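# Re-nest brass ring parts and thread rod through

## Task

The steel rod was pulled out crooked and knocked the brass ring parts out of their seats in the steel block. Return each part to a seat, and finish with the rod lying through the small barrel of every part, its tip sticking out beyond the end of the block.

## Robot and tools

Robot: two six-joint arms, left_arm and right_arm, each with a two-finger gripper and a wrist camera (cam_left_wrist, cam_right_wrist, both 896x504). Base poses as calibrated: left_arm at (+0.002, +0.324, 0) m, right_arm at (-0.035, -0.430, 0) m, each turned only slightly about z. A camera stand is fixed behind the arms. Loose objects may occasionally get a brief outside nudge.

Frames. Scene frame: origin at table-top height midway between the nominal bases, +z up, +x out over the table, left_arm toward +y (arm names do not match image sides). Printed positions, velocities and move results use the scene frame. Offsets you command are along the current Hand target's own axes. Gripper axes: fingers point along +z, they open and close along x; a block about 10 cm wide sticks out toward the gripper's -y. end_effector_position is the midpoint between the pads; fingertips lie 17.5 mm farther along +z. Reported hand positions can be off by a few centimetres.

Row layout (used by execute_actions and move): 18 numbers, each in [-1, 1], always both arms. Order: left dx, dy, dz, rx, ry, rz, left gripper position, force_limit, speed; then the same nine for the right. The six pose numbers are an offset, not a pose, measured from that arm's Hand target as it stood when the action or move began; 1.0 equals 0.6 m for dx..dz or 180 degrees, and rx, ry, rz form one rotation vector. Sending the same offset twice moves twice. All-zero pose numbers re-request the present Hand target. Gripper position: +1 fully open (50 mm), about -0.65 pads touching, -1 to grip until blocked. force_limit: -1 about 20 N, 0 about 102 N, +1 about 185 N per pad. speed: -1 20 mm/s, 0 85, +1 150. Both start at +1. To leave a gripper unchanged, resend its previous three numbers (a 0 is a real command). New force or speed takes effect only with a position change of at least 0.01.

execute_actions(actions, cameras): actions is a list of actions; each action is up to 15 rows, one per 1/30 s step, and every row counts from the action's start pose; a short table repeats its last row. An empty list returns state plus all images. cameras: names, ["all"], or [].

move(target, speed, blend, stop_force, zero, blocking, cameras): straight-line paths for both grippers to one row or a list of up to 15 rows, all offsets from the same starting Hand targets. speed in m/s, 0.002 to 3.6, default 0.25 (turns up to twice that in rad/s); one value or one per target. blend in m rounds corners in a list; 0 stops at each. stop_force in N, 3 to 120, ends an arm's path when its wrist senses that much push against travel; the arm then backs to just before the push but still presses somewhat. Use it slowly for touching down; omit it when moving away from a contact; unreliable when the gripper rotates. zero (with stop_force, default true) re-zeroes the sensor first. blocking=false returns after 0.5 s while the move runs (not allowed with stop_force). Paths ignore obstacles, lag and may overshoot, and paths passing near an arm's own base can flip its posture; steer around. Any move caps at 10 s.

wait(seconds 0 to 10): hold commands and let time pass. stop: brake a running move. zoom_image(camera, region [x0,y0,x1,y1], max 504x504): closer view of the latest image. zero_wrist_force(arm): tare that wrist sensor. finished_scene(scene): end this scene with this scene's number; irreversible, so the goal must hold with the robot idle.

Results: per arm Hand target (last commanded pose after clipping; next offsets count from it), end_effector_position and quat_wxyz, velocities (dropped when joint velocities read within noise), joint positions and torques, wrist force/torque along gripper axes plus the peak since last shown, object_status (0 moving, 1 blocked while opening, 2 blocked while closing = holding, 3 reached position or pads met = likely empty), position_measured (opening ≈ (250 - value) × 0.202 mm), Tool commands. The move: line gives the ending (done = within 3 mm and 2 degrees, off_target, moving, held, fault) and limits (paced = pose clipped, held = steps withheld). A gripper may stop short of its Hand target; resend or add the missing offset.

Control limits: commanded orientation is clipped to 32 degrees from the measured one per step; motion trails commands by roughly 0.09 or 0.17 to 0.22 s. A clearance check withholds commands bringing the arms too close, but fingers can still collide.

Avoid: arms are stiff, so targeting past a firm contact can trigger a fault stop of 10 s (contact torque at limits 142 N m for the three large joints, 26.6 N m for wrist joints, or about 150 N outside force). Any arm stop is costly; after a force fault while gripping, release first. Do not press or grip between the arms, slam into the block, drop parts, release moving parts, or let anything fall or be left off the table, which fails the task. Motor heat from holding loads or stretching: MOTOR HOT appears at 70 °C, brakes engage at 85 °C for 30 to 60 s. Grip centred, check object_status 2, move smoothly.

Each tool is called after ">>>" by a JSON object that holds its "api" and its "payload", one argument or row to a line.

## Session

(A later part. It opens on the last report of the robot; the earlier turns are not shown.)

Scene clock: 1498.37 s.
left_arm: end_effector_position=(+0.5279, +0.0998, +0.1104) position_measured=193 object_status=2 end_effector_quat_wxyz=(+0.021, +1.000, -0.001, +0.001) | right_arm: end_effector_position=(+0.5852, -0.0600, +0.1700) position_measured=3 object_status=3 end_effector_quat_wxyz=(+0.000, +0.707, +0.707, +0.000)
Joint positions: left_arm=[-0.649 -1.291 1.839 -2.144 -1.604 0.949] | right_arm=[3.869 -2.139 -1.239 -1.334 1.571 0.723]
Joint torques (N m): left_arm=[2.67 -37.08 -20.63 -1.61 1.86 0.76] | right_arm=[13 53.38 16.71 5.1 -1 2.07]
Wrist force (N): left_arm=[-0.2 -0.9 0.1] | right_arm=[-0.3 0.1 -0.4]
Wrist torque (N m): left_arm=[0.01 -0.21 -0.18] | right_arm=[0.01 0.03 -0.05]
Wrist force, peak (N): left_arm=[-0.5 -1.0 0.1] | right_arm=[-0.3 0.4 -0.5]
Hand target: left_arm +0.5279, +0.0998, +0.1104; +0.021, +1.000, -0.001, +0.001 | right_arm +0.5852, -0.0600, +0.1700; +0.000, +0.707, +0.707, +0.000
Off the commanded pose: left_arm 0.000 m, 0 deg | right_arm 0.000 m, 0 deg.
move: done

>>> {"api": "move", "payload": {
  "target": [0,0.0263,0.0006,0,0,0,-1,-0.9,-1,0,0,0,0,0,0,1,1,1],
  "speed": 0.006,
  "stop_force": 3,
  "cameras": ["cam_right_wrist"]
}}

>>> {"api": "zoom_image", "payload": {
  "camera": "cam_right_wrist",
  "region": [300, 60, 480, 120]
}}

>>> {"api": "zoom_image", "payload": {
  "camera": "cam_right_wrist",
  "region": [736, 60, 896, 130]
}}

Scene clock: 1510.20 s.
left_arm: end_effector_position=(+0.5279, +0.0902, +0.1106) position_measured=193 object_status=2 end_effector_quat_wxyz=(+0.021, +1.000, -0.001, +0.001) | right_arm: end_effector_position=(+0.5852, -0.0600, +0.1700) position_measured=3 object_status=3 end_effector_quat_wxyz=(+0.000, +0.707, +0.707, +0.000)
Joint positions: left_arm=[-0.663 -1.284 1.828 -2.141 -1.603 0.935] | right_arm=[3.869 -2.139 -1.239 -1.334 1.571 0.723]
Joint torques (N m): left_arm=[5.1 -43.76 -15.22 -5.07 -2.21 1.13] | right_arm=[12.53 54.06 16.61 5.06 -1.06 2.16]
Wrist force (N): left_arm=[-1.4 -7.4 0.9] | right_arm=[-0.3 0.2 -0.2]
Wrist torque (N m): left_arm=[0.03 -0.21 -0.18] | right_arm=[0.03 0.03 -0.05]
Wrist force, peak (N): left_arm=[-1.0 -10.0 -2.5] | right_arm=[-0.4 0.4 -0.5]
Hand target: left_arm +0.5279, +0.0902, +0.1106; +0.021, +1.000, -0.001, +0.001 (not the last commanded pose) | right_arm +0.5852, -0.0600, +0.1700; +0.000, +0.707, +0.707, +0.000
Off the commanded pose: left_arm 0.006 m, 0 deg | right_arm 0.000 m, 0 deg.
move: contact (left_arm)
camera_calibration:
cam_right_wrist: T_world_to_cam=[[0.0159929, 0.999847, 0.00701477, 0.0579322], [0.945112, -0.0174065, 0.326282, -0.58652], [0.326354, 0.00141155, -0.945247, 0.0963545], [0, 0, 0, 1]] pos_world=[0.521955, -0.0682686, 0.282043]
Images, in order (width x height): cam_right_wrist 896x504.

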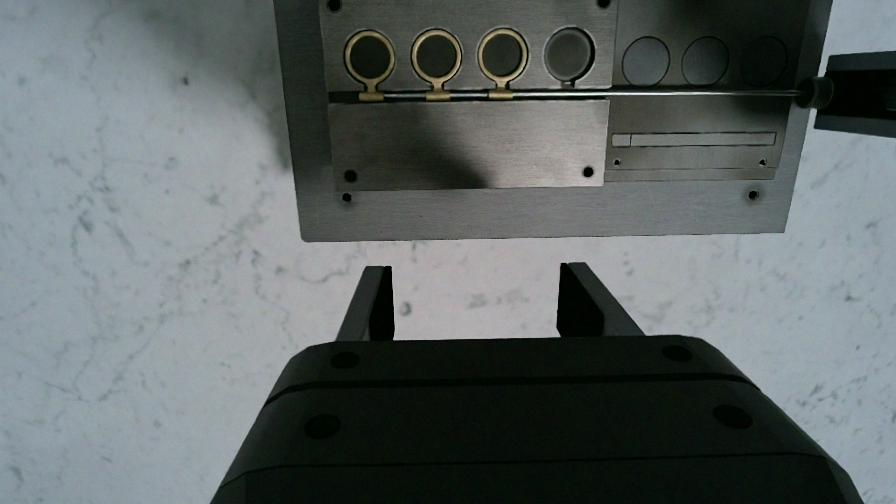

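Scaled by 2.800 from the camera's 896x504 image, which has a finer 1280x720 frame.

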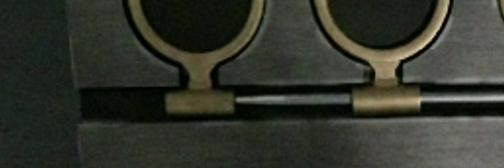

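Scaled by 3.150 from the camera's 896x504 image, which has a finer 1280x720 frame.

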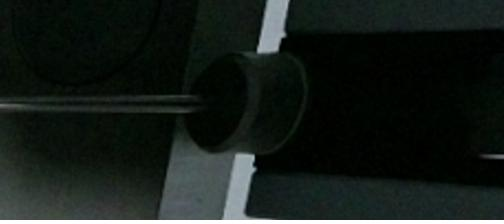

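>>> {"api": "move", "payload": {
  "target": [0,-0.0133,-0.00053,0,0,0,-1,-0.9,-1,0,0,0,0,0,0,1,1,1],
  "speed": 0.01,
  "cameras": ["cam_right_wrist"]
}}

>>> {"api": "zoom_image", "payload": {
  "camera": "cam_right_wrist",
  "region": [340, 70, 420, 115]
}}

>>> {"api": "zoom_image", "payload": {
  "camera": "cam_right_wrist",
  "region": [760, 70, 840, 115]
}}

Scene clock: 1524.10 s.
left_arm: end_effector_position=(+0.5279, +0.0983, +0.1106) position_measured=193 object_status=2 end_effector_quat_wxyz=(+0.021, +1.000, -0.001, +0.001) | right_arm: end_effector_position=(+0.5852, -0.0600, +0.1700) position_measured=3 object_status=3 end_effector_quat_wxyz=(+0.000, +0.707, +0.707, +0.000)
Joint positions: left_arm=[-0.651 -1.29 1.837 -2.143 -1.603 0.946] | right_arm=[3.869 -2.139 -1.239 -1.334 1.571 0.723]
Joint torques (N m): left_arm=[-2.22 -38.71 -17.2 -3.94 -1.33 0.06] | right_arm=[12.79 53.36 16.77 5.08 -0.95 2.08]
Wrist force (N): left_arm=[-0.5 -0.7 0.1] | right_arm=[-0.2 0.0 -0.3]
Wrist torque (N m): left_arm=[0.04 -0.18 -0.38] | right_arm=[0.00 0.01 -0.04]
Wrist force, peak (N): left_arm=[-1.3 -7.7 0.8] | right_arm=[-0.3 0.3 -0.6]
Hand target: left_arm +0.5279, +0.0982, +0.1106; +0.021, +1.000, -0.001, +0.001 | right_arm +0.5852, -0.0600, +0.1700; +0.000, +0.707, +0.707, +0.000
Off the commanded pose: left_arm 0.000 m, 0 deg | right_arm 0.000 m, 0 deg.
move: done
camera_calibration:
cam_right_wrist: T_world_to_cam=[[0.0159929, 0.999847, 0.00701477, 0.0579322], [0.945112, -0.0174065, 0.326282, -0.58652], [0.326354, 0.00141155, -0.945247, 0.0963545], [0, 0, 0, 1]] pos_world=[0.521955, -0.0682686, 0.282043]
Images, in order (width x height): cam_right_wrist 896x504.

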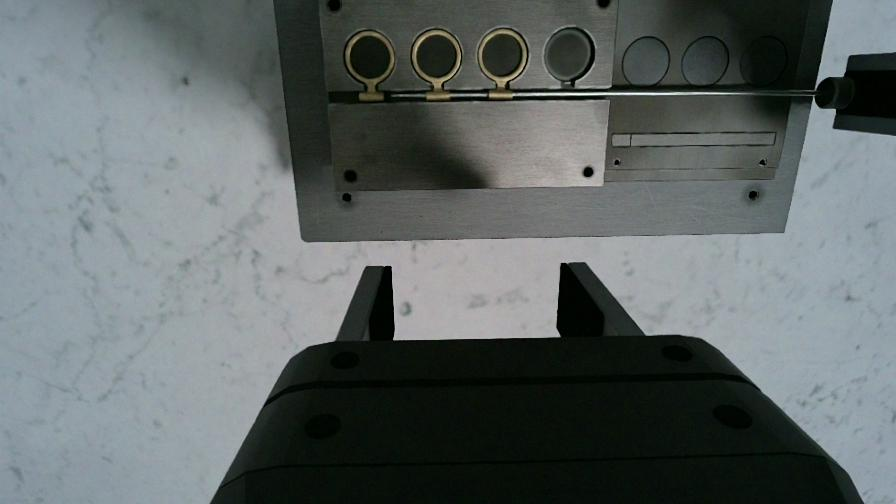

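Scaled by 6.300 from the camera's 896x504 image, which has a finer 1280x720 frame.

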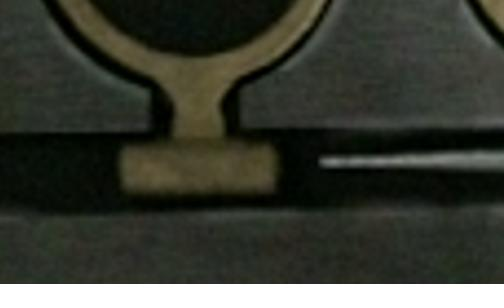

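Scaled by 6.300 from the camera's 896x504 image, which has a finer 1280x720 frame.

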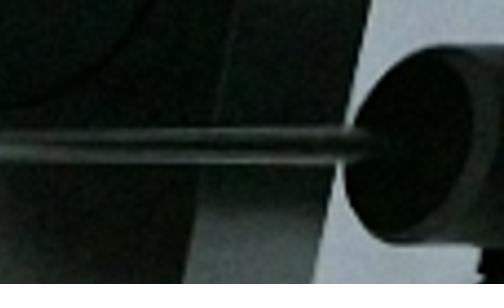

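>>> {"api": "move", "payload": {
  "target": [
    [0,0,-0.0012,0,0,0,-1,-0.9,-1,0,0,0,0,0,0,1,1,1],
    [0,0.0183,-0.00048,0,0,0,-1,-0.9,-1,0,0,0,0,0,0,1,1,1]
  ],
  "speed": 0.005,
  "stop_force": 3,
  "cameras": ["cam_right_wrist"]
}}

>>> {"api": "zoom_image", "payload": {
  "camera": "cam_right_wrist",
  "region": [340, 70, 420, 115]
}}

Scene clock: 1540.57 s.
left_arm: end_effector_position=(+0.5279, +0.0872, +0.1113) position_measured=193 object_status=2 end_effector_quat_wxyz=(+0.021, +1.000, -0.001, +0.001) | right_arm: end_effector_position=(+0.5852, -0.0600, +0.1700) position_measured=3 object_status=3 end_effector_quat_wxyz=(+0.000, +0.707, +0.707, +0.000)
Joint positions: left_arm=[-0.667 -1.282 1.824 -2.138 -1.603 0.93] | right_arm=[3.869 -2.139 -1.239 -1.334 1.571 0.723]
Joint torques (N m): left_arm=[1.14 -37.19 -21.63 -1.46 1.93 0.52] | right_arm=[12.85 53.99 16.54 5.18 -1.03 2.02]
Wrist force (N): left_arm=[-0.3 -0.6 0.2] | right_arm=[-0.2 0.2 -0.3]
Wrist torque (N m): left_arm=[0.06 -0.19 -0.19] | right_arm=[0.03 0.01 -0.04]
Wrist force, peak (N): left_arm=[-0.5 -1.2 0.4] | right_arm=[-0.3 0.3 -0.6]
Hand target: left_arm +0.5279, +0.0873, +0.1113; +0.021, +1.000, -0.001, +0.001 | right_arm +0.5852, -0.0600, +0.1700; +0.000, +0.707, +0.707, +0.000
Off the commanded pose: left_arm 0.000 m, 0 deg | right_arm 0.000 m, 0 deg.
move: done
camera_calibration:
cam_right_wrist: T_world_to_cam=[[0.0159929, 0.999847, 0.00701477, 0.0579322], [0.945112, -0.0174065, 0.326282, -0.58652], [0.326354, 0.00141155, -0.945247, 0.0963545], [0, 0, 0, 1]] pos_world=[0.521955, -0.0682686, 0.282043]
Images, in order (width x height): cam_right_wrist 896x504.

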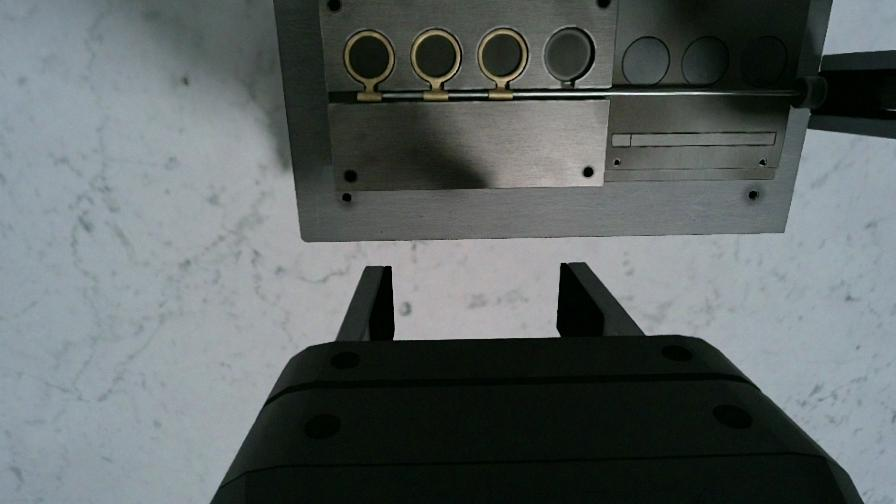

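Scaled by 6.300 from the camera's 896x504 image, which has a finer 1280x720 frame.

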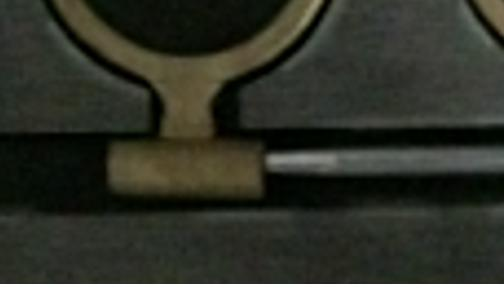

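>>> {"api": "move", "payload": {
  "target": [0,0.0042,0.00017,0,0,0,-1,-0.9,-1,0,0,0,0,0,0,1,1,1],
  "speed": 0.005,
  "stop_force": 3
}}

>>> {"api": "move", "payload": {
  "target": [0,0,0.0025,0,0,0,-1,-0.9,-1,0,0,0,0,0,0,1,1,1],
  "speed": 0.003,
  "stop_force": 3,
  "cameras": ["cam_right_wrist"]
}}

>>> {"api": "zoom_image", "payload": {
  "camera": "cam_right_wrist",
  "region": [340, 70, 420, 115]
}}

Scene clock: 1549.63 s.
left_arm: end_effector_position=(+0.5279, +0.0847, +0.1113) position_measured=193 object_status=2 end_effector_quat_wxyz=(+0.021, +1.000, -0.001, +0.001) | right_arm: end_effector_position=(+0.5852, -0.0600, +0.1700) position_measured=3 object_status=3 end_effector_quat_wxyz=(+0.000, +0.707, +0.707, +0.000)
Joint positions: left_arm=[-0.671 -1.28 1.821 -2.138 -1.603 0.927] | right_arm=[3.869 -2.139 -1.239 -1.334 1.571 0.723]
Joint torques (N m): left_arm=[0.07 -37.27 -21.08 -1.55 1.59 0.64] | right_arm=[12.27 54.31 17.13 5.17 -0.97 2.09]
Wrist force (N): left_arm=[0.1 -1.0 0.2] | right_arm=[-0.4 0.2 -0.3]
Wrist torque (N m): left_arm=[0.04 -0.22 -0.23] | right_arm=[0.03 0.04 -0.04]
Wrist force, peak (N): left_arm=[-0.2 -1.3 0.4] | right_arm=[-0.6 0.1 -0.3]
Hand target: left_arm +0.5279, +0.0847, +0.1113; +0.021, +1.000, -0.001, +0.001 | right_arm +0.5852, -0.0600, +0.1700; +0.000, +0.707, +0.707, +0.000
Off the commanded pose: left_arm 0.000 m, 0 deg | right_arm 0.000 m, 0 deg.
move: done

Scene clock: 1550.80 s.
left_arm: end_effector_position=(+0.5279, +0.0847, +0.1110) position_measured=193 object_status=2 end_effector_quat_wxyz=(+0.021, +1.000, -0.001, +0.001) | right_arm: end_effector_position=(+0.5852, -0.0600, +0.1700) position_measured=3 object_status=3 end_effector_quat_wxyz=(+0.000, +0.707, +0.707, +0.000)
Joint positions: left_arm=[-0.671 -1.28 1.822 -2.139 -1.603 0.927] | right_arm=[3.869 -2.139 -1.239 -1.334 1.571 0.723]
Joint torques (N m): left_arm=[-0.37 -40.72 -24.27 -0.4 1.56 0.63] | right_arm=[12.45 53.94 17.02 5.09 -0.99 2.05]
Wrist force (N): left_arm=[0.3 -1.1 -5.6] | right_arm=[-0.2 0.1 -0.3]
Wrist torque (N m): left_arm=[-0.03 -0.15 -0.19] | right_arm=[0.02 0.01 -0.04]
Wrist force, peak (N): left_arm=[-1.5 -3.2 -7.3] | right_arm=[-0.3 0.2 -0.5]
Hand target: left_arm +0.5279, +0.0847, +0.1110; +0.021, +1.000, -0.001, +0.001 (not the last commanded pose) | right_arm +0.5852, -0.0600, +0.1700; +0.000, +0.707, +0.707, +0.000
Off the commanded pose: left_arm 0.001 m, 0 deg | right_arm 0.000 m, 0 deg.
move: contact (left_arm)
camera_calibration:
cam_right_wrist: T_world_to_cam=[[0.0159929, 0.999847, 0.00701477, 0.0579322], [0.945112, -0.0174065, 0.326282, -0.58652], [0.326354, 0.00141155, -0.945247, 0.0963545], [0, 0, 0, 1]] pos_world=[0.521955, -0.0682686, 0.282043]
Images, in order (width x height): cam_right_wrist 896x504.

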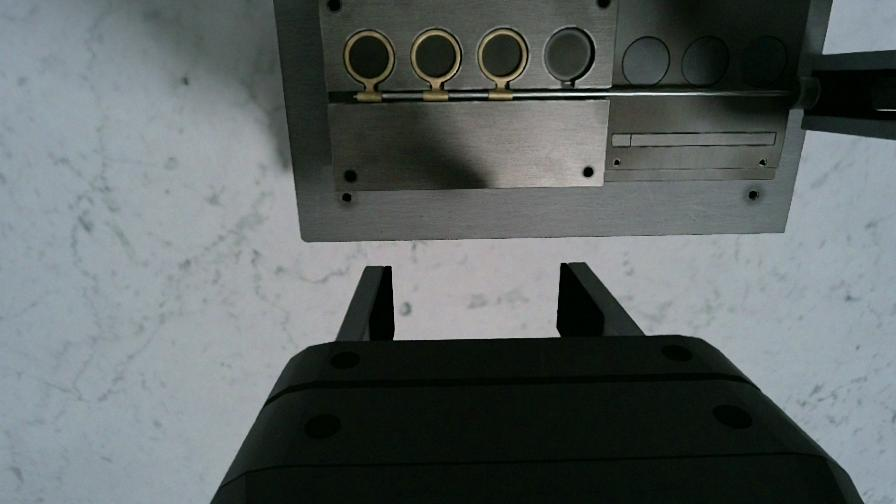

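Scaled by 6.300 from the camera's 896x504 image, which has a finer 1280x720 frame.

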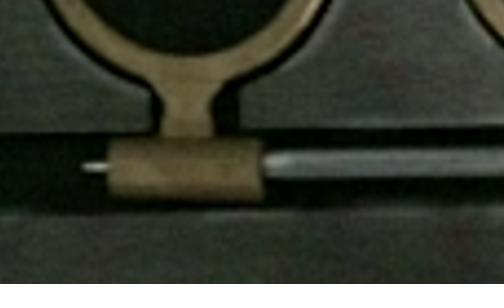

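>>> {"api": "move", "payload": {
  "target": [0,0,-0.0003,0,0,0,-1,-0.9,-1,0,0,0,0,0,0,1,1,1],
  "speed": 0.003
}}

>>> {"api": "move", "payload": {
  "target": [0,0,0,0,0,0,-0.2,-0.9,-1,0,0,0,0,0,0,1,1,1],
  "speed": 0.01
}}

>>> {"api": "move", "payload": {
  "target": [0,0,-0.0020,0.0126,0,0,-0.2,-0.9,-1,0,0,0,0,0,0,1,1,1],
  "speed": 0.01,
  "cameras": ["cam_right_wrist","cam_left_wrist"]
}}

>>> {"api": "zoom_image", "payload": {
  "camera": "cam_right_wrist",
  "region": [330, 70, 530, 125]
}}

Scene clock: 1562.33 s.
left_arm: end_effector_position=(+0.5279, +0.0847, +0.1112) position_measured=193 object_status=2 end_effector_quat_wxyz=(+0.021, +1.000, -0.001, +0.001) | right_arm: end_effector_position=(+0.5852, -0.0600, +0.1700) position_measured=3 object_status=3 end_effector_quat_wxyz=(+0.000, +0.707, +0.707, +0.000)
Joint positions: left_arm=[-0.671 -1.28 1.821 -2.138 -1.603 0.927] | right_arm=[3.869 -2.139 -1.239 -1.334 1.571 0.723]
Joint torques (N m): left_arm=[-4.8 -42.39 -28.7 -1.03 1.83 0.77] | right_arm=[12.72 53.79 17.27 5.05 -1.05 1.8]
Wrist force (N): left_arm=[0.1 -0.3 -0.7] | right_arm=[-0.1 0.1 -0.4]
Wrist torque (N m): left_arm=[0.02 -0.22 -0.20] | right_arm=[0.01 -0.01 -0.04]
Wrist force, peak (N): left_arm=[0.5 -1.1 -5.8] | right_arm=[-0.4 0.3 -0.5]
Hand target: left_arm +0.5279, +0.0847, +0.1112; +0.021, +1.000, -0.001, +0.001 | right_arm +0.5852, -0.0600, +0.1700; +0.000, +0.707, +0.707, +0.000
Off the commanded pose: left_arm 0.000 m, 0 deg | right_arm 0.000 m, 0 deg.
move: done

Scene clock: 1562.83 s.
left_arm: end_effector_position=(+0.5279, +0.0847, +0.1112) position_measured=182 object_status=3 end_effector_quat_wxyz=(+0.021, +1.000, -0.001, +0.001) | right_arm: end_effector_position=(+0.5852, -0.0600, +0.1700) position_measured=3 object_status=3 end_effector_quat_wxyz=(+0.000, +0.707, +0.707, +0.000)
Joint positions: left_arm=[-0.671 -1.28 1.821 -2.138 -1.603 0.927] | right_arm=[3.869 -2.139 -1.239 -1.334 1.571 0.723]
Joint torques (N m): left_arm=[-4.65 -43.47 -29.22 -2.31 1.72 0.83] | right_arm=[12.5 53.89 17.32 5.08 -0.94 2.11]
Wrist force (N): left_arm=[-0.3 -0.9 0.3] | right_arm=[-0.3 0.3 -0.3]
Wrist torque (N m): left_arm=[0.00 -0.21 -0.18] | right_arm=[0.04 0.03 -0.04]
Wrist force, peak (N): left_arm=[-0.5 -0.9 0.2] | right_arm=[-0.3 0.4 -0.5]
Hand target: left_arm +0.5279, +0.0847, +0.1112; +0.021, +1.000, -0.001, +0.001 | right_arm +0.5852, -0.0600, +0.1700; +0.000, +0.707, +0.707, +0.000
Off the commanded pose: left_arm 0.000 m, 0 deg | right_arm 0.000 m, 0 deg.
move: done

Scene clock: 1565.03 s.
left_arm: end_effector_position=(+0.5279, +0.0847, +0.1124) position_measured=182 object_status=3 end_effector_quat_wxyz=(+0.001, +1.000, -0.001, +0.001) | right_arm: end_effector_position=(+0.5852, -0.0600, +0.1700) position_measured=3 object_status=3 end_effector_quat_wxyz=(+0.000, +0.707, +0.707, +0.000)
Joint positions: left_arm=[-0.685 -1.276 1.804 -2.102 -1.571 0.912] | right_arm=[3.869 -2.139 -1.239 -1.334 1.571 0.723]
Joint torques (N m): left_arm=[-5.11 -32.29 -26.97 -2.68 0.65 -0.75] | right_arm=[13.39 53.2 17.37 5.06 -0.92 1.89]
Wrist force (N): left_arm=[-0.1 -0.9 0.2] | right_arm=[-0.3 0.0 -0.3]
Wrist torque (N m): left_arm=[0.02 -0.22 -0.15] | right_arm=[0.00 0.03 -0.04]
Wrist force, peak (N): left_arm=[-0.5 -1.0 0.0] | right_arm=[-0.4 0.3 -0.4]
Hand target: left_arm +0.5279, +0.0847, +0.1124; +0.001, +1.000, -0.001, +0.001 | right_arm +0.5852, -0.0600, +0.1700; +0.000, +0.707, +0.707, +0.000
Off the commanded pose: left_arm 0.000 m, 0 deg | right_arm 0.000 m, 0 deg.
move: done
camera_calibration:
cam_left_wrist: T_world_to_cam=[[0.999818, 0.00256852, -0.0188837, -0.515184], [0.00881227, -0.94089, 0.338598, 0.0547036], [-0.0168978, -0.338703, -0.940742, 0.275124], [0, 0, 0, 1]] pos_world=[0.519258, 0.145979, 0.23057]
cam_right_wrist: T_world_to_cam=[[0.0159929, 0.999847, 0.00701477, 0.0579322], [0.945112, -0.0174065, 0.326282, -0.58652], [0.326354, 0.00141155, -0.945247, 0.0963545], [0, 0, 0, 1]] pos_world=[0.521955, -0.0682686, 0.282043]

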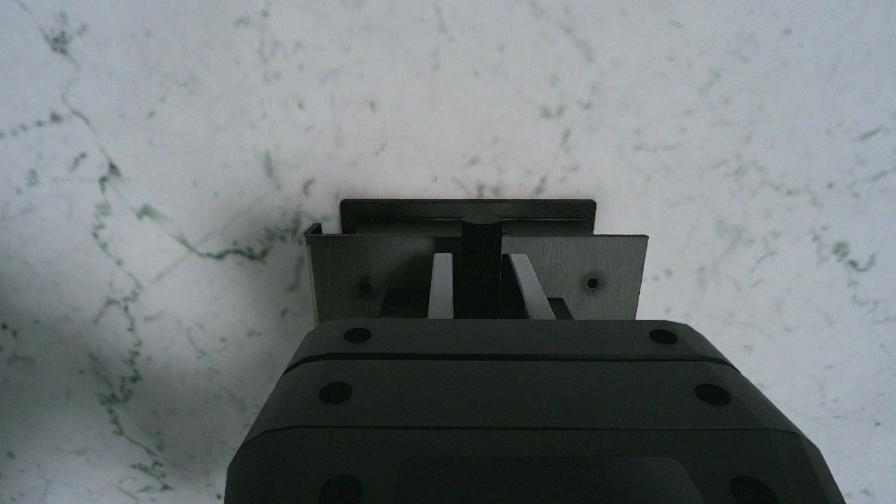

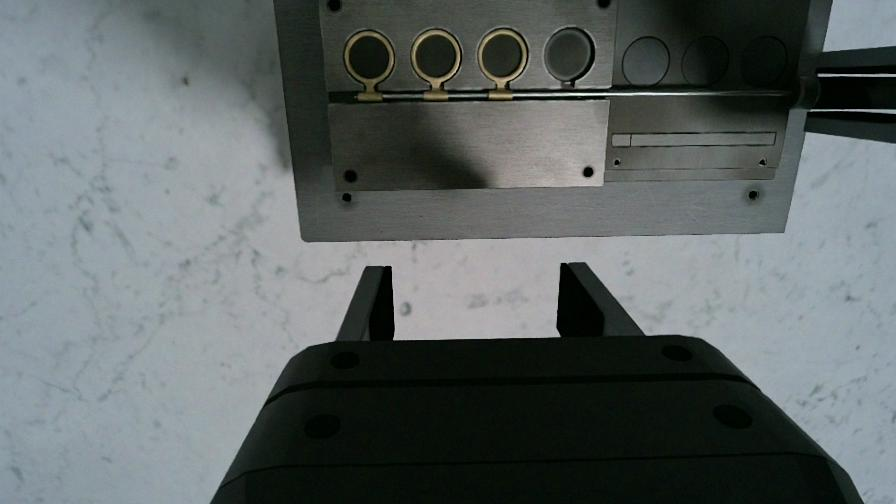

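Scaled by 2.520 from the camera's 896x504 image, which has a finer 1280x720 frame.

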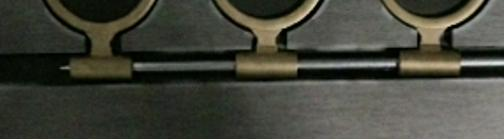

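>>> {"api": "move", "payload": {
  "target": [0,0,0,0,0,0,-1,-0.9,-1,0,0,0,0,0,0,1,1,1],
  "speed": 0.01
}}

>>> {"api": "move", "payload": {
  "target": [0,0,-0.0003,0,0,0,-1,-0.9,-1,0,0,0,0,0,0,1,1,1],
  "speed": 0.01,
  "cameras": ["cam_right_wrist","cam_left_wrist"]
}}

Scene clock: 1569.43 s.
left_arm: end_effector_position=(+0.5279, +0.0847, +0.1124) position_measured=193 object_status=2 end_effector_quat_wxyz=(+0.001, +1.000, -0.001, +0.001) | right_arm: end_effector_position=(+0.5852, -0.0600, +0.1700) position_measured=3 object_status=3 end_effector_quat_wxyz=(+0.000, +0.707, +0.707, +0.000)
Joint positions: left_arm=[-0.685 -1.276 1.805 -2.102 -1.571 0.913] | right_arm=[3.869 -2.139 -1.239 -1.334 1.571 0.723]
Joint torques (N m): left_arm=[3.32 -41.85 -18.32 -3.73 -0.98 0.74] | right_arm=[12.8 53.88 17.52 5.05 -0.86 2.05]
Wrist force (N): left_arm=[-0.1 -0.5 0.5] | right_arm=[-0.2 0.1 -0.4]
Wrist torque (N m): left_arm=[0.08 -0.20 -0.16] | right_arm=[0.01 0.02 -0.04]
Wrist force, peak (N): left_arm=[-0.4 -0.8 0.4] | right_arm=[-0.3 0.3 -0.6]
Hand target: left_arm +0.5279, +0.0847, +0.1124; +0.001, +1.000, -0.001, +0.001 | right_arm +0.5852, -0.0600, +0.1700; +0.000, +0.707, +0.707, +0.000
Off the commanded pose: left_arm 0.000 m, 0 deg | right_arm 0.000 m, 0 deg.
move: done

Scene clock: 1570.13 s.
left_arm: end_effector_position=(+0.5279, +0.0847, +0.1125) position_measured=193 object_status=2 end_effector_quat_wxyz=(+0.001, +1.000, -0.001, +0.001) | right_arm: end_effector_position=(+0.5852, -0.0600, +0.1700) position_measured=3 object_status=3 end_effector_quat_wxyz=(+0.000, +0.707, +0.707, +0.000)
Joint positions: left_arm=[-0.685 -1.276 1.804 -2.101 -1.571 0.913] | right_arm=[3.869 -2.139 -1.239 -1.334 1.571 0.723]
Joint torques (N m): left_arm=[3.25 -44 -29.49 -1.21 -1.01 0.54] | right_arm=[12.45 53.47 17.29 5.08 -0.89 1.99]
Wrist force (N): left_arm=[-0.1 -0.4 0.6] | right_arm=[-0.2 0.3 -0.3]
Wrist torque (N m): left_arm=[0.10 -0.22 -0.15] | right_arm=[0.04 0.00 -0.04]
Wrist force, peak (N): left_arm=[0.0 -0.8 0.4] | right_arm=[-0.4 0.3 -0.4]
Hand target: left_arm +0.5279, +0.0847, +0.1125; +0.001, +1.000, -0.001, +0.001 | right_arm +0.5852, -0.0600, +0.1700; +0.000, +0.707, +0.707, +0.000
Off the commanded pose: left_arm 0.000 m, 0 deg | right_arm 0.000 m, 0 deg.
move: done
camera_calibration:
cam_left_wrist: T_world_to_cam=[[0.999818, 0.00256634, -0.0188842, -0.515182], [0.00881255, -0.940847, 0.338718, 0.0546357], [-0.0168979, -0.338823, -0.940698, 0.275226], [0, 0, 0, 1]] pos_world=[0.519258, 0.145979, 0.230669]
cam_right_wrist: T_world_to_cam=[[0.0159929, 0.999847, 0.00701477, 0.0579322], [0.945112, -0.0174065, 0.326282, -0.58652], [0.326354, 0.00141155, -0.945247, 0.0963545], [0, 0, 0, 1]] pos_world=[0.521955, -0.0682686, 0.282043]

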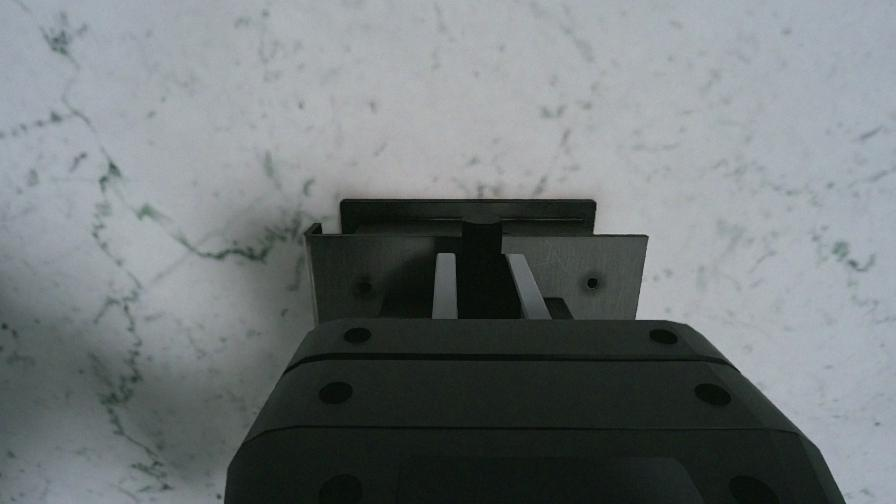

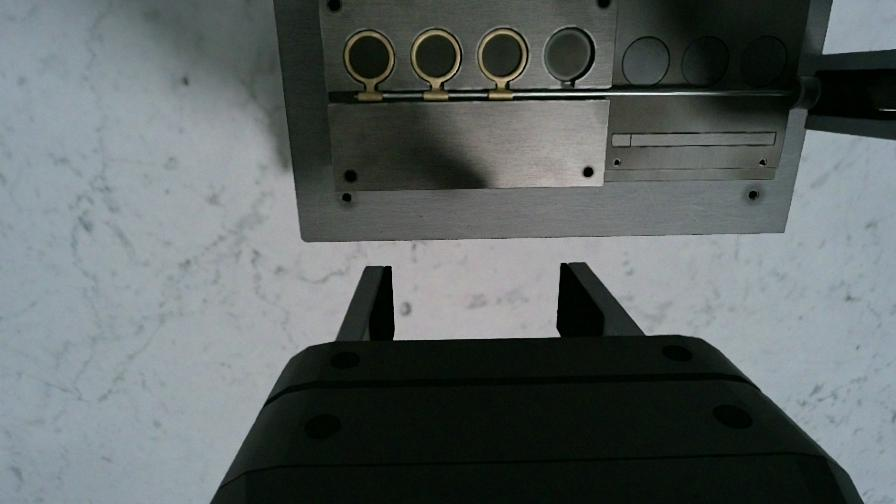

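>>> {"api": "move", "payload": {
  "target": [0,0,0,0,0,0,-1,-0.9,-1,-0.0917,0,0,0,0,0,1,1,1],
  "speed": 0.1
}}

>>> {"api": "move", "payload": {
  "target": [0,0.0417,0,0,0,0,-1,-0.9,-1,0,0,0,0,0,0,1,1,1],
  "speed": 0.006,
  "stop_force": 3,
  "cameras": ["cam_right_wrist"]
}}

Scene clock: 1579.17 s.
left_arm: end_effector_position=(+0.5279, +0.0847, +0.1125) position_measured=193 object_status=2 end_effector_quat_wxyz=(+0.001, +1.000, -0.001, +0.001) | right_arm: end_effector_position=(+0.5853, -0.1151, +0.1700) position_measured=3 object_status=3 end_effector_quat_wxyz=(+0.000, +0.707, +0.707, +0.000)
Joint positions: left_arm=[-0.685 -1.276 1.804 -2.101 -1.571 0.913] | right_arm=[3.808 -2.075 -1.34 -1.297 1.571 0.662]
Joint torques (N m): left_arm=[4.34 -44.28 -30.73 -3.23 -1.12 0.54] | right_arm=[12.48 38.11 30.08 0.66 0.16 1.86]
Wrist force (N): left_arm=[-0.3 -0.6 0.3] | right_arm=[-0.1 -0.2 -0.3]
Wrist torque (N m): left_arm=[0.08 -0.18 -0.15] | right_arm=[-0.02 -0.01 -0.06]
Wrist force, peak (N): left_arm=[-0.4 -0.8 0.4] | right_arm=[2.4 -0.5 -0.3]
Hand target: left_arm +0.5279, +0.0847, +0.1125; +0.001, +1.000, -0.001, +0.001 | right_arm +0.5852, -0.1150, +0.1700; +0.000, +0.707, +0.707, +0.000
Off the commanded pose: left_arm 0.000 m, 0 deg | right_arm 0.000 m, 0 deg.
move: done

Scene clock: 1583.93 s.
left_arm: end_effector_position=(+0.5278, +0.0597, +0.1126) position_measured=193 object_status=2 end_effector_quat_wxyz=(+0.001, +1.000, -0.001, +0.001) | right_arm: end_effector_position=(+0.5852, -0.1150, +0.1700) position_measured=3 object_status=3 end_effector_quat_wxyz=(+0.000, +0.707, +0.707, +0.000)
Joint positions: left_arm=[-0.72 -1.253 1.772 -2.093 -1.571 0.878] | right_arm=[3.808 -2.075 -1.339 -1.298 1.571 0.662]
Joint torques (N m): left_arm=[1.86 -40.62 -20.29 -1.9 1.53 0.44] | right_arm=[12.29 39.26 32.02 0.58 1.62 2.2]
Wrist force (N): left_arm=[0.0 -0.8 0.5] | right_arm=[-0.1 0.1 -0.2]
Wrist torque (N m): left_arm=[0.07 -0.17 -0.18] | right_arm=[0.01 -0.02 -0.06]
Wrist force, peak (N): left_arm=[0.2 -1.0 0.5] | right_arm=[-0.2 0.2 -0.5]
Hand target: left_arm +0.5279, +0.0597, +0.1126; +0.001, +1.000, -0.001, +0.001 | right_arm +0.5852, -0.1150, +0.1700; +0.000, +0.707, +0.707, +0.000
Off the commanded pose: left_arm 0.000 m, 0 deg | right_arm 0.000 m, 0 deg.
move: done
camera_calibration:
cam_right_wrist: T_world_to_cam=[[0.0159929, 0.999847, 0.00701477, 0.112924], [0.945112, -0.0174065, 0.326282, -0.587477], [0.326354, 0.00141155, -0.945247, 0.0964321], [0, 0, 0, 1]] pos_world=[0.521955, -0.123269, 0.282043]
Images, in order (width x height): cam_right_wrist 896x504.

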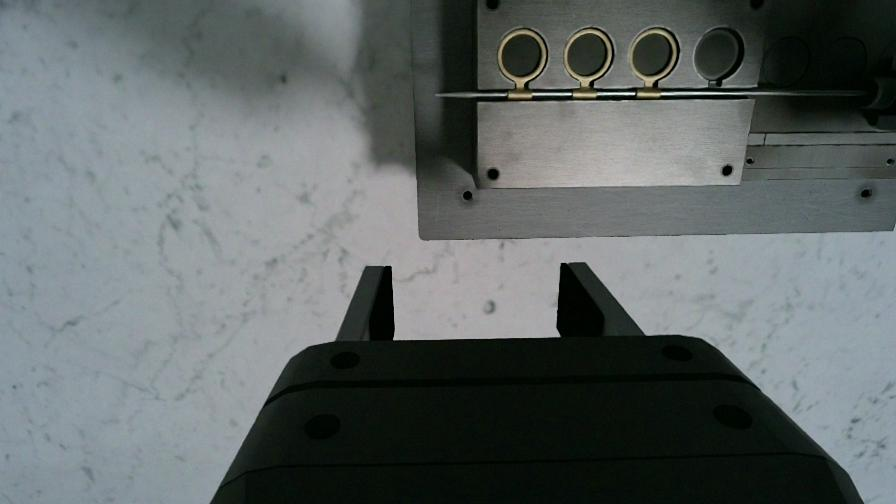

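>>> {"api": "move", "payload": {
  "target": [0,0.0417,0,0,0,0,-1,-0.9,-1,0,0,0,0,0,0,1,1,1],
  "speed": 0.007,
  "stop_force": 3,
  "cameras": ["cam_right_wrist"]
}}

>>> {"api": "zoom_image", "payload": {
  "camera": "cam_right_wrist",
  "region": [640, 50, 896, 150]
}}

Scene clock: 1591.47 s.
left_arm: end_effector_position=(+0.5278, +0.0347, +0.1126) position_measured=193 object_status=2 end_effector_quat_wxyz=(+0.001, +1.000, -0.001, +0.001) | right_arm: end_effector_position=(+0.5852, -0.1150, +0.1700) position_measured=3 object_status=3 end_effector_quat_wxyz=(+0.000, +0.707, +0.707, +0.000)
Joint positions: left_arm=[-0.752 -1.228 1.738 -2.082 -1.571 0.845] | right_arm=[3.808 -2.075 -1.339 -1.298 1.571 0.662]
Joint torques (N m): left_arm=[1.72 -43.47 -20.39 -1.92 1.73 0.87] | right_arm=[13 39.36 31.68 0.61 1.52 2.13]
Wrist force (N): left_arm=[0.1 -0.9 0.5] | right_arm=[-0.1 -0.1 -0.2]
Wrist torque (N m): left_arm=[0.10 -0.16 -0.18] | right_arm=[-0.01 -0.01 -0.06]
Wrist force, peak (N): left_arm=[0.0 -1.3 0.7] | right_arm=[-0.4 0.0 -0.5]
Hand target: left_arm +0.5278, +0.0347, +0.1126; +0.001, +1.000, -0.001, +0.001 | right_arm +0.5852, -0.1150, +0.1700; +0.000, +0.707, +0.707, +0.000
Off the commanded pose: left_arm 0.000 m, 0 deg | right_arm 0.000 m, 0 deg.
move: done
camera_calibration:
cam_right_wrist: T_world_to_cam=[[0.0159929, 0.999847, 0.00701477, 0.112924], [0.945112, -0.0174065, 0.326282, -0.587477], [0.326354, 0.00141155, -0.945247, 0.0964321], [0, 0, 0, 1]] pos_world=[0.521955, -0.123269, 0.282043]
Images, in order (width x height): cam_right_wrist 896x504.

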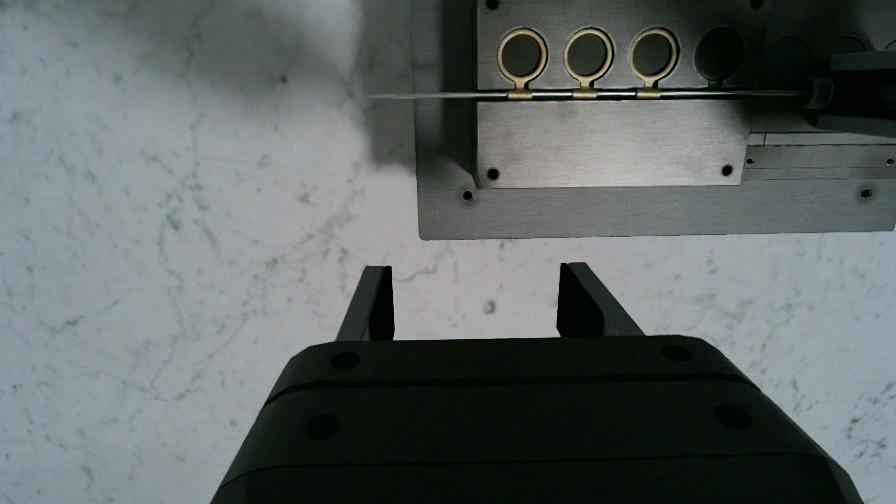

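Scaled by 1.969 from the camera's 896x504 image, which has a finer 1280x720 frame.

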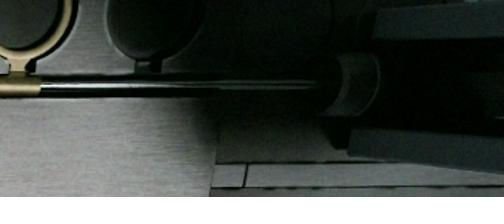

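>>> {"api": "move", "payload": {
  "target": [0,0.0183,0,0,0,0,-1,-0.9,-1,0,0,0,0,0,0,1,1,1],
  "speed": 0.006,
  "stop_force": 3
}}

>>> {"api": "move", "payload": {
  "target": [0,0,0.0025,0,0,0,-1,-0.9,-1,0,0,0,0,0,0,1,1,1],
  "speed": 0.003,
  "stop_force": 3,
  "cameras": ["cam_right_wrist","cam_left_wrist"]
}}

>>> {"api": "zoom_image", "payload": {
  "camera": "cam_right_wrist",
  "region": [470, 60, 690, 130]
}}

Scene clock: 1598.10 s.
left_arm: end_effector_position=(+0.5278, +0.0237, +0.1126) position_measured=193 object_status=2 end_effector_quat_wxyz=(+0.001, +1.000, -0.001, +0.001) | right_arm: end_effector_position=(+0.5852, -0.1150, +0.1700) position_measured=3 object_status=3 end_effector_quat_wxyz=(+0.000, +0.707, +0.707, +0.000)
Joint positions: left_arm=[-0.766 -1.217 1.721 -2.078 -1.571 0.831] | right_arm=[3.808 -2.075 -1.339 -1.298 1.571 0.662]
Joint torques (N m): left_arm=[0.73 -43.23 -19.77 -2 1.91 0.79] | right_arm=[12.32 39.5 31.43 0.76 1.57 2.12]
Wrist force (N): left_arm=[0.1 -1.2 0.5] | right_arm=[-0.2 0.0 -0.3]
Wrist torque (N m): left_arm=[0.07 -0.14 -0.17] | right_arm=[0.00 0.01 -0.06]
Wrist force, peak (N): left_arm=[0.1 -1.6 0.2] | right_arm=[-0.1 0.1 -0.6]
Hand target: left_arm +0.5278, +0.0237, +0.1126; +0.001, +1.000, -0.001, +0.001 | right_arm +0.5852, -0.1150, +0.1700; +0.000, +0.707, +0.707, +0.000
Off the commanded pose: left_arm 0.000 m, 0 deg | right_arm 0.000 m, 0 deg.
move: done

Scene clock: 1599.17 s.
left_arm: end_effector_position=(+0.5278, +0.0237, +0.1124) position_measured=193 object_status=2 end_effector_quat_wxyz=(+0.001, +1.000, -0.001, +0.001) | right_arm: end_effector_position=(+0.5852, -0.1150, +0.1700) position_measured=3 object_status=3 end_effector_quat_wxyz=(+0.000, +0.707, +0.707, +0.000)
Joint positions: left_arm=[-0.766 -1.216 1.722 -2.078 -1.571 0.831] | right_arm=[3.808 -2.075 -1.339 -1.298 1.571 0.662]
Joint torques (N m): left_arm=[-0.73 -41.83 -24.2 -0.54 1.53 0.72] | right_arm=[12.03 39.57 31.15 0.63 1.43 2.12]
Wrist force (N): left_arm=[-0.6 -1.6 -8.0] | right_arm=[-0.2 0.2 -0.4]
Wrist torque (N m): left_arm=[0.12 -0.14 -0.13] | right_arm=[0.04 0.00 -0.06]
Wrist force, peak (N): left_arm=[-1.2 -2.6 -10.0] | right_arm=[-0.2 0.0 -0.5]
Hand target: left_arm +0.5278, +0.0237, +0.1124; +0.001, +1.000, -0.001, +0.001 (not the last commanded pose) | right_arm +0.5852, -0.1150, +0.1700; +0.000, +0.707, +0.707, +0.000
Off the commanded pose: left_arm 0.001 m, 0 deg | right_arm 0.000 m, 0 deg.
move: contact (left_arm)
camera_calibration:
cam_left_wrist: T_world_to_cam=[[0.999819, 0.00247046, -0.0188502, -0.515028], [0.0087124, -0.940816, 0.338807, -0.00269323], [-0.0168975, -0.33891, -0.940667, 0.254463], [0, 0, 0, 1]] pos_world=[0.519258, 0.0849787, 0.230569]
cam_right_wrist: T_world_to_cam=[[0.0159929, 0.999847, 0.00701477, 0.112924], [0.945112, -0.0174065, 0.326282, -0.587477], [0.326354, 0.00141155, -0.945247, 0.0964321], [0, 0, 0, 1]] pos_world=[0.521955, -0.123269, 0.282043]

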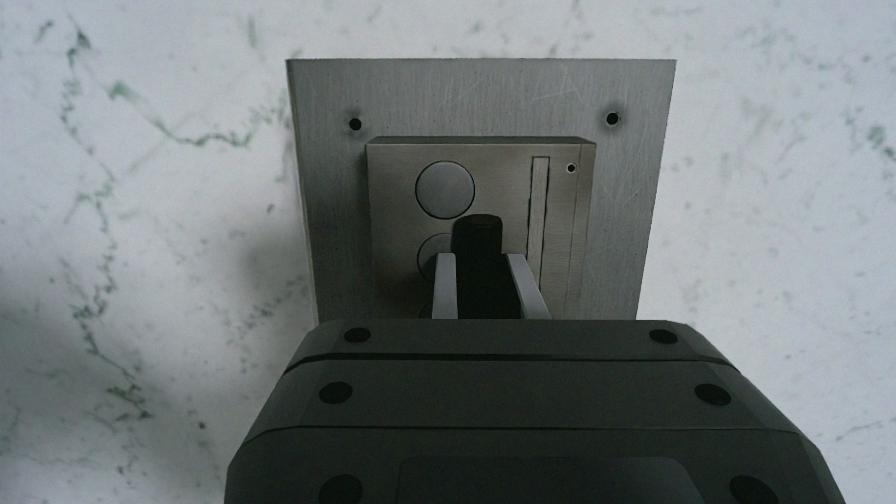

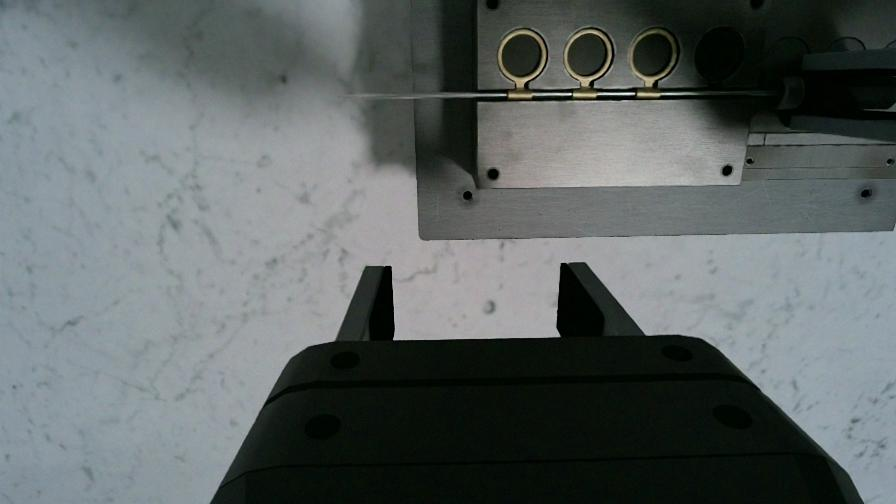

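Scaled by 2.291 from the camera's 896x504 image, which has a finer 1280x720 frame.

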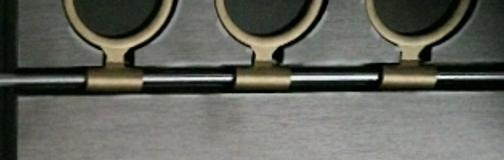

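>>> {"api": "move", "payload": {
  "target": [0,0,-0.0003,0,0,0,-1,-0.9,-1,0,0,0,0,0,0,1,1,1],
  "speed": 0.003
}}

>>> {"api": "move", "payload": {
  "target": [0,0,0,0,0,0,-0.15,-0.9,-1,0,0,0,0,0,0,1,1,1],
  "speed": 0.01
}}

>>> {"api": "move", "payload": {
  "target": [0,0,-0.1667,0,0,0,-0.15,-0.9,-1,0,0,0,0,0,0,1,1,1],
  "speed": 0.08,
  "cameras": ["cam_right_wrist","cam_left_wrist"]
}}

>>> {"api": "zoom_image", "payload": {
  "camera": "cam_right_wrist",
  "region": [470, 60, 690, 130]
}}

Scene clock: 1605.77 s.
left_arm: end_effector_position=(+0.5278, +0.0237, +0.1126) position_measured=193 object_status=2 end_effector_quat_wxyz=(+0.001, +1.000, -0.001, +0.001) | right_arm: end_effector_position=(+0.5852, -0.1150, +0.1700) position_measured=3 object_status=3 end_effector_quat_wxyz=(+0.000, +0.707, +0.707, +0.000)
Joint positions: left_arm=[-0.766 -1.217 1.721 -2.078 -1.571 0.831] | right_arm=[3.808 -2.075 -1.339 -1.298 1.571 0.662]
Joint torques (N m): left_arm=[-8.05 -46.64 -29.12 -1.01 1.17 0.11] | right_arm=[11.73 39.76 31.35 0.7 1.44 2.14]
Wrist force (N): left_arm=[0.5 -0.3 -1.1] | right_arm=[-0.3 0.0 -0.4]
Wrist torque (N m): left_arm=[0.08 -0.14 -0.16] | right_arm=[-0.01 0.01 -0.06]
Wrist force, peak (N): left_arm=[-0.5 -1.8 -8.5] | right_arm=[-0.3 0.2 -0.4]
Hand target: left_arm +0.5278, +0.0237, +0.1126; +0.001, +1.000, -0.001, +0.001 | right_arm +0.5852, -0.1150, +0.1700; +0.000, +0.707, +0.707, +0.000
Off the commanded pose: left_arm 0.000 m, 0 deg | right_arm 0.000 m, 0 deg.
move: done

Scene clock: 1606.27 s.
left_arm: end_effector_position=(+0.5278, +0.0237, +0.1126) position_measured=175 object_status=3 end_effector_quat_wxyz=(+0.001, +1.000, -0.001, +0.001) | right_arm: end_effector_position=(+0.5852, -0.1150, +0.1700) position_measured=3 object_status=3 end_effector_quat_wxyz=(+0.000, +0.707, +0.707, +0.000)
Joint positions: left_arm=[-0.766 -1.217 1.721 -2.078 -1.571 0.831] | right_arm=[3.808 -2.075 -1.339 -1.298 1.571 0.662]
Joint torques (N m): left_arm=[-8.17 -46.97 -29.23 -2.9 0.99 0.13] | right_arm=[11.97 39.96 32.05 0.68 1.38 2.03]
Wrist force (N): left_arm=[-0.2 -0.7 0.3] | right_arm=[-0.2 0.0 -0.3]
Wrist torque (N m): left_arm=[0.09 -0.18 -0.12] | right_arm=[0.00 0.01 -0.06]
Wrist force, peak (N): left_arm=[-0.4 -0.9 0.6] | right_arm=[-0.3 0.1 -0.4]
Hand target: left_arm +0.5278, +0.0237, +0.1126; +0.001, +1.000, -0.001, +0.001 | right_arm +0.5852, -0.1150, +0.1700; +0.000, +0.707, +0.707, +0.000
Off the commanded pose: left_arm 0.000 m, 0 deg | right_arm 0.000 m, 0 deg.
move: done

Scene clock: 1606.77 s.
left_arm: end_effector_position=(+0.5279, +0.0237, +0.1133) position_measured=175 object_status=3 end_effector_quat_wxyz=(+0.001, +1.000, -0.001, +0.001) | right_arm: end_effector_position=(+0.5852, -0.1150, +0.1700) position_measured=3 object_status=3 end_effector_quat_wxyz=(+0.000, +0.707, +0.707, +0.000)
Joint positions: left_arm=[-0.766 -1.217 1.72 -2.076 -1.571 0.831] | right_arm=[3.808 -2.075 -1.339 -1.298 1.571 0.662]
Joint torques (N m): left_arm=[-7.64 -33.62 -17.08 -3.91 1.04 -0.07] | right_arm=[12.09 39.17 31.18 0.71 1.41 2.22]
Wrist force (N): left_arm=[-0.2 -1.1 0.4] | right_arm=[0.1 0.0 -0.3]
Wrist torque (N m): left_arm=[0.03 -0.18 -0.12] | right_arm=[0.01 -0.04 -0.06]
Wrist force, peak (N): left_arm=[-0.3 -0.8 1.6] | right_arm=[-0.3 0.1 -0.4]
Hand target: left_arm +0.5278, +0.0237, +0.1133; +0.001, +1.000, -0.001, +0.001 (not the last commanded pose) | right_arm +0.5852, -0.1150, +0.1700; +0.000, +0.707, +0.707, +0.000
Off the commanded pose: left_arm 0.099 m, 0 deg | right_arm 0.000 m, 0 deg.
move: held (left_arm; a check stopped the path); limits=held
pose unreachable (left arm): on one or more control steps of this call, first in action 0 (counted from 0), this arm could not follow its commanded pose, so it was not sent that pose on those steps. It may still have moved: this result reports where it is.
cause: moving toward the commanded pose would bring a part of the arm too close to another arm (a part of this arm just beyond joint 3 (elbow) and a part of the right arm just beyond its joint 3 (elbow), 8 mm apart when this arm was first held).
camera_calibration:
cam_left_wrist: T_world_to_cam=[[0.999823, 0.00253659, -0.0186627, -0.515061], [0.00871325, -0.940772, 0.338929, -0.00303042], [-0.0166977, -0.339032, -0.940627, 0.255207], [0, 0, 0, 1]] pos_world=[0.519258, 0.084979, 0.23147]
cam_right_wrist: T_world_to_cam=[[0.0159929, 0.999847, 0.00701477, 0.112924], [0.945112, -0.0174065, 0.326282, -0.587477], [0.326354, 0.00141155, -0.945247, 0.0964321], [0, 0, 0, 1]] pos_world=[0.521955, -0.123269, 0.282043]

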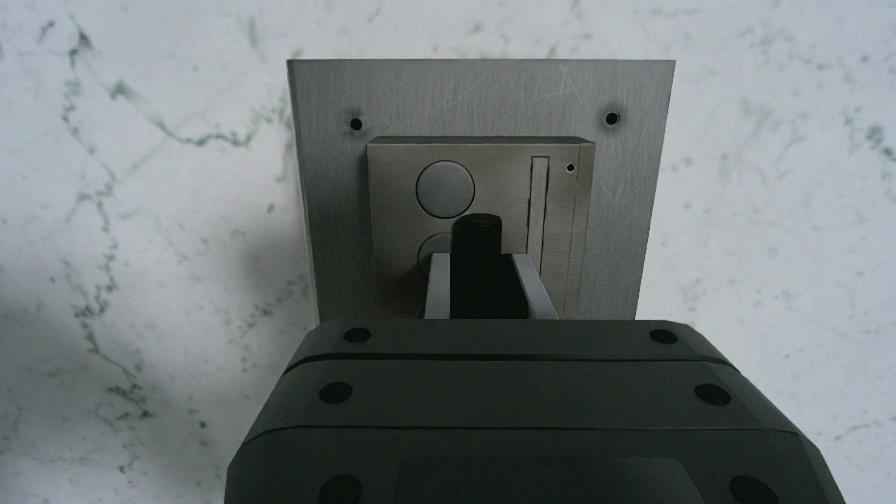

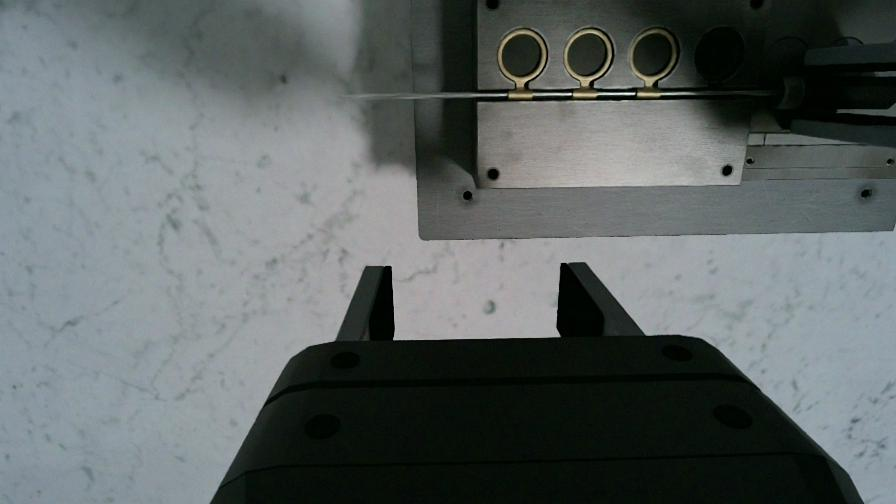

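Scaled by 2.291 from the camera's 896x504 image, which has a finer 1280x720 frame.

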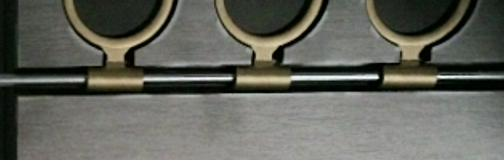

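>>> {"api": "move", "payload": {
  "target": [0,0,0,0,0,0,-0.15,-0.9,-1,-0.2,0,-0.08,0,0,0,1,1,1],
  "speed": 0.1
}}

>>> {"api": "move", "payload": {
  "target": [0,0,-0.1667,0,0,0,-0.15,-0.9,-1,0,0,0,0,0,0,1,1,1],
  "speed": 0.08,
  "cameras": ["cam_left_wrist"]
}}

Scene clock: 1612.37 s.
left_arm: end_effector_position=(+0.5278, +0.0237, +0.1133) position_measured=175 object_status=3 end_effector_quat_wxyz=(+0.001, +1.000, -0.001, +0.001) | right_arm: end_effector_position=(+0.5852, -0.2352, +0.2178) position_measured=3 object_status=3 end_effector_quat_wxyz=(+0.000, +0.707, +0.707, +0.000)
Joint positions: left_arm=[-0.766 -1.217 1.721 -2.076 -1.571 0.831] | right_arm=[3.656 -1.939 -1.413 -1.36 1.571 0.51]
Joint torques (N m): left_arm=[-8.53 -33.01 -15.51 -3.99 1.16 0.05] | right_arm=[10.99 34.91 30.05 5.47 1.15 2.4]
Wrist force (N): left_arm=[-0.2 -0.9 0.6] | right_arm=[-0.2 0.2 -0.1]
Wrist torque (N m): left_arm=[0.06 -0.18 -0.11] | right_arm=[0.04 0.02 -0.07]
Wrist force, peak (N): left_arm=[-0.3 -0.9 0.7] | right_arm=[2.2 -0.6 0.1]
Hand target: left_arm +0.5278, +0.0237, +0.1133; +0.001, +1.000, -0.001, +0.001 | right_arm +0.5852, -0.2350, +0.2179; +0.000, +0.707, +0.707, +0.000
Off the commanded pose: left_arm 0.000 m, 0 deg | right_arm 0.000 m, 0 deg.
move: done

Scene clock: 1613.97 s.
left_arm: end_effector_position=(+0.5277, +0.0238, +0.2133) position_measured=175 object_status=3 end_effector_quat_wxyz=(+0.001, +1.000, -0.001, +0.001) | right_arm: end_effector_position=(+0.5852, -0.2350, +0.2179) position_measured=3 object_status=3 end_effector_quat_wxyz=(+0.000, +0.707, +0.707, +0.000)
Joint positions: left_arm=[-0.766 -1.306 1.565 -1.832 -1.571 0.831] | right_arm=[3.657 -1.939 -1.413 -1.36 1.571 0.511]
Joint torques (N m): left_arm=[2.89 -31.64 -14.91 -4.04 1.31 0.86] | right_arm=[12.86 33.84 32.62 5.33 1.68 1.11]
Wrist force (N): left_arm=[-0.3 -0.7 0.1] | right_arm=[-0.1 0.1 -0.4]
Wrist torque (N m): left_arm=[0.08 -0.17 -0.12] | right_arm=[0.02 -0.01 -0.06]
Wrist force, peak (N): left_arm=[-0.6 -0.9 2.3] | right_arm=[-0.2 0.4 -0.3]
Hand target: left_arm +0.5277, +0.0238, +0.2133; +0.001, +1.000, -0.001, +0.001 | right_arm +0.5852, -0.2350, +0.2179; +0.000, +0.707, +0.707, +0.000
Off the commanded pose: left_arm 0.000 m, 0 deg | right_arm 0.000 m, 0 deg.
move: done
camera_calibration:
cam_left_wrist: T_world_to_cam=[[0.999823, 0.00244073, -0.0186287, -0.512999], [0.00861309, -0.94074, 0.339018, -0.0368076], [-0.0166973, -0.339119, -0.940595, 0.349297], [0, 0, 0, 1]] pos_world=[0.519058, 0.0850789, 0.331469]
Images, in order (width x height): cam_left_wrist 896x504.

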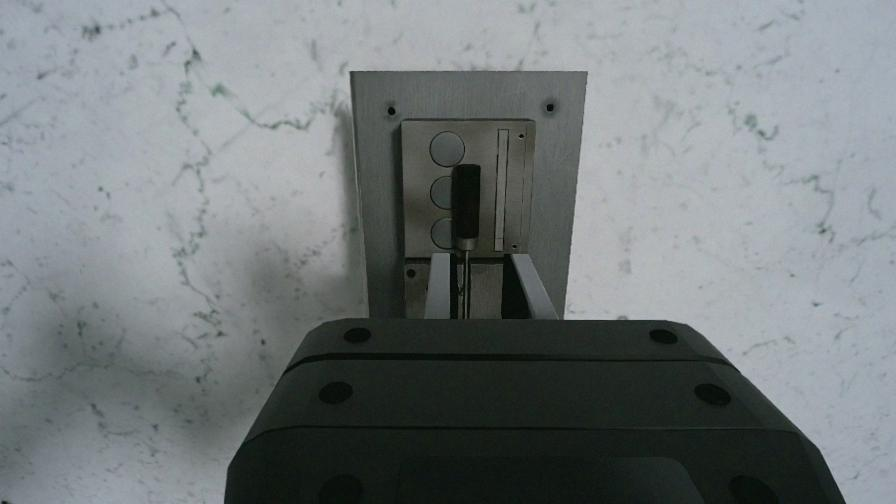

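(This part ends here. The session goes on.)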